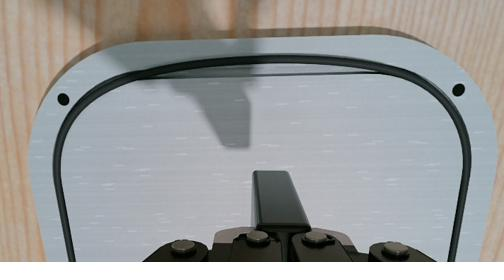

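Request:
move(
  target=[
    [-0.1,-0.006,0,0,0,0.4528,-1,-0.7,0,0,0,0,0,0,0,1,1,1],
    [-0.19,-0.0117,-0.0767,0,0,0.4528,-1,-0.7,0,0,0,0,0,0,0,1,1,1],
    [-0.19,-0.0117,-0.0922,0,0,0.4528,-1,-0.7,0,0,0,0,0,0,0,1,1,1],
  ],
  speed=[0.4,0.15,0.02],
  blend=[0.01,0.003,0],
)

Request:
move(
  target=[
    [0,0,0.0155,0,0,0,-1,-0.7,0,0,0,0,0,0,0,1,1,1],
    [0.0027,0.0167,0.0155,0,0,-0.0556,-1,-0.7,0,0,0,0,0,0,0,1,1,1],
    [0.0027,0.0167,0,0,0,-0.0556,-1,-0.7,0,0,0,0,0,0,0,1,1,1],
  ],
  speed=[0.06,0.08,0.02],
  blend=[0.003,0.003,0],
)

Request:
move(
  target=[
    [0,0,0.0155,0,0,0,-1,-0.7,0,0,0,0,0,0,0,1,1,1],
    [0.0057,0.0160,0.0155,0,0,-0.0556,-1,-0.7,0,0,0,0,0,0,0,1,1,1],
    [0.0057,0.0160,0,0,0,-0.0556,-1,-0.7,0,0,0,0,0,0,0,1,1,1],
  ],
  speed=[0.06,0.08,0.02],
  blend=[0.003,0.003,0],
)

Request:
move(
  target=[
    [0,0,0.0155,0,0,0,-1,-0.7,0,0,0,0,0,0,0,1,1,1],
    [0.0083,0.0145,0.0155,0,0,-0.0556,-1,-0.7,0,0,0,0,0,0,0,1,1,1],
    [0.0083,0.0145,0,0,0,-0.0556,-1,-0.7,0,0,0,0,0,0,0,1,1,1],
  ],
  speed=[0.06,0.08,0.02],
  blend=[0.003,0.003,0],
)

Scene clock: 558.10 s.
left_arm: end_effector_position=(+0.2948, -0.1741, +0.0477) position_measured=233 object_status=3 end_effector_quat_wxyz=(+0.000, +0.062, +0.998, +0.005) | right_arm: end_effector_position=(+0.4357, -0.2514, +0.3810) position_measured=3 object_status=3 end_effector_quat_wxyz=(-0.049, +0.294, -0.628, +0.719)
Joint positions: left_arm=[-0.119 -0.301 -0.484 -2.891 -0.257 2.604 1.334] | right_arm=[-0.361 -0.61 0.343 -2.905 -1.902 2.078 2.108]
Joint velocities: left_arm=[0.001 0 -0.001 0.001 -0.001 0 -0.006] | right_arm=[within noise]
Joint torques (N m): left_arm=[1.87 -10.18 1.79 16.65 0.12 4.82 -0.26] | right_arm=[0.39 -8.9 -4.08 20.42 -1.35 -1.77 -0.04]
External joint torques (N m): left_arm=[1.85 4 -0.76 -1.29 -0.28 2.35 -0.26] | right_arm=[0.4 -0.72 -1.03 -1.07 -0.37 0.33 0.04]
Flange force (N): left_arm=[-13.2 -3.9 27.5] | right_arm=[8.4 0.1 -1.1]
Wrist depth (mm): cam_left_wrist=[162 162 161 161 160 159 159 / 171 171 170 169 169 169 168 / 181 181 180 177 178 177 177 / 192 187 178 147 176 189 189 / 206 189 79 87 - 81 198 / - 64 76 - - 75 64 / - - - - - - -] | cam_right_wrist=[- - - 1908 - 1842 1400 / - - 2222 2597 - - 1842 / 1645 - 2222 - - 2395 1633 / 1447 135 1609 1960 - 2053 1356 / - 126 - 1796 - 1925 107 / - - - - - 1551 112 / - 1147 1261 1373 1382 1466 -]
Hand target: left_arm +0.2970, -0.1750, +0.0462; +0.003, +0.056, +0.998, +0.002 | right_arm +0.4361, -0.2506, +0.3804; -0.049, +0.296, -0.628, +0.718
Off the commanded pose: left_arm 0.003 m, 1 deg | right_arm 0.001 m, 0 deg.
move: done; limits=paced

Scene clock: 560.30 s.
left_arm: end_effector_position=(+0.2976, -0.1650, +0.0480) position_measured=233 object_status=3 end_effector_quat_wxyz=(+0.001, +0.138, +0.990, +0.002) | right_arm: end_effector_position=(+0.4357, -0.2514, +0.3810) position_measured=3 object_status=3 end_effector_quat_wxyz=(-0.049, +0.294, -0.628, +0.719)
Joint positions: left_arm=[-0.168 -0.303 -0.397 -2.905 -0.222 2.614 1.49] | right_arm=[-0.361 -0.61 0.343 -2.905 -1.902 2.078 2.108]
Joint velocities: left_arm=[0.001 0 0.001 -0.001 -0.001 0 0.006] | right_arm=[within noise]
Joint torques (N m): left_arm=[1.21 -11.47 1.83 16.83 0.72 4.22 0.33] | right_arm=[0.38 -8.92 -4.1 20.35 -1.34 -1.77 -0.06]
External joint torques (N m): left_arm=[1.2 3.13 -0.2 -1.22 0.31 1.75 0.33] | right_arm=[0.34 -0.78 -1.1 -1.1 -0.36 0.32 0.03]
Flange force (N): left_arm=[-9.6 1.1 20.4] | right_arm=[8.9 0.0 -1.2]
Wrist depth (mm): cam_left_wrist=[163 162 161 161 160 159 158 / 172 172 170 169 169 168 167 / 182 182 180 178 178 178 177 / 193 191 180 147 175 189 187 / 207 190 79 87 - 81 197 / - 64 76 - - 75 64 / - - - - - - -] | cam_right_wrist=[- - 2536 - - 2093 1331 / 1874 - - - 1996 2200 1671 / - - 2015 - 3036 2318 1752 / - 134 1633 - - 1925 1400 / - 125 - - 1858 1996 106 / - - - - 1382 1671 112 / - 1322 - - - 1447 -]
Hand target: left_arm +0.2986, -0.1650, +0.0462; +0.003, +0.143, +0.990, +0.002 | right_arm +0.4361, -0.2506, +0.3804; -0.049, +0.296, -0.628, +0.718
Off the commanded pose: left_arm 0.002 m, 1 deg | right_arm 0.001 m, 0 deg.
move: done

Scene clock: 562.53 s.
left_arm: end_effector_position=(+0.3012, -0.1553, +0.0481) position_measured=233 object_status=3 end_effector_quat_wxyz=(+0.002, +0.223, +0.975, +0.002) | right_arm: end_effector_position=(+0.4357, -0.2514, +0.3810) position_measured=3 object_status=3 end_effector_quat_wxyz=(-0.049, +0.294, -0.628, +0.719)
Joint positions: left_arm=[-0.215 -0.301 -0.308 -2.912 -0.174 2.62 1.662] | right_arm=[-0.361 -0.61 0.343 -2.905 -1.902 2.078 2.108]
Joint velocities: left_arm=[0.001 0.001 -0.001 0 -0.001 0.001 0.005] | right_arm=[within noise]
Joint torques (N m): left_arm=[0.92 -11.77 1.18 16.94 0.7 4.21 0.37] | right_arm=[0.34 -8.91 -4.06 20.37 -1.35 -1.76 -0.06]
External joint torques (N m): left_arm=[0.9 3.24 -0.33 -1.17 0.29 1.74 0.37] | right_arm=[0.3 -0.72 -1.05 -1.1 -0.37 0.32 0.03]
Flange force (N): left_arm=[-8.7 2.2 20.1] | right_arm=[8.5 0.1 -1.0]
Wrist depth (mm): cam_left_wrist=[163 163 162 160 160 158 159 / 172 172 170 169 168 167 167 / 182 182 180 177 178 177 176 / 194 194 182 131 175 189 187 / 207 201 79 87 - 82 197 / - 64 76 - - 75 64 / - - - - - - -] | cam_right_wrist=[2799 - - 1891 2566 1891 1456 / - - - - 2156 2134 1752 / 1960 1585 1752 2799 - 2343 1658 / - 135 1456 1891 - 1978 1447 / - 125 - - 1671 1891 107 / - - 1364 1752 1842 1658 112 / - 1275 1391 1268 - 1476 -]
Hand target: left_arm +0.3020, -0.1554, +0.0462; +0.003, +0.229, +0.973, +0.002 | right_arm +0.4361, -0.2506, +0.3804; -0.049, +0.296, -0.628, +0.718
Off the commanded pose: left_arm 0.002 m, 1 deg | right_arm 0.001 m, 0 deg.
move: done

Scene clock: 564.80 s.
left_arm: end_effector_position=(+0.3063, -0.1467, +0.0481) position_measured=233 object_status=3 end_effector_quat_wxyz=(+0.002, +0.308, +0.952, +0.001) | right_arm: end_effector_position=(+0.4357, -0.2514, +0.3810) position_measured=3 object_status=3 end_effector_quat_wxyz=(-0.049, +0.294, -0.628, +0.719)
Joint positions: left_arm=[-0.258 -0.295 -0.222 -2.913 -0.125 2.625 1.833] | right_arm=[-0.361 -0.61 0.343 -2.905 -1.902 2.078 2.108]
Joint velocities: left_arm=[0 0 0.002 -0.001 0 0 0.006] | right_arm=[within noise]
Joint torques (N m): left_arm=[0.8 -12.29 0.79 16.96 0.73 4.19 0.36] | right_arm=[0.34 -8.89 -4.03 20.35 -1.34 -1.77 -0.08]
External joint torques (N m): left_arm=[0.81 3.24 -0.19 -1.3 0.31 1.71 0.36] | right_arm=[0.32 -0.64 -1.01 -1.17 -0.36 0.33 0.01]
Flange force (N): left_arm=[-7.0 3.7 19.6] | right_arm=[8.3 0.3 -1.1]
Wrist depth (mm): cam_left_wrist=[163 162 162 161 160 159 158 / 172 172 171 170 169 167 166 / 183 182 181 178 179 177 176 / 194 193 187 131 175 187 188 / 207 205 79 87 - 82 197 / - 64 76 - - 75 64 / - - - - - - -] | cam_right_wrist=[- 3170 - - 1842 1978 1447 / - - 4586 - - - 1767 / 1781 1752 2422 2536 - 2449 1621 / - 134 2015 2093 - 149 1382 / - 135 - - - 1908 107 / - - - 1299 1529 1711 112 / - 1147 1466 1476 - 1466 -]
Hand target: left_arm +0.3070, -0.1467, +0.0462; +0.004, +0.313, +0.950, +0.001 | right_arm +0.4361, -0.2506, +0.3804; -0.049, +0.296, -0.628, +0.718
Off the commanded pose: left_arm 0.002 m, 1 deg | right_arm 0.001 m, 0 deg.
move: done


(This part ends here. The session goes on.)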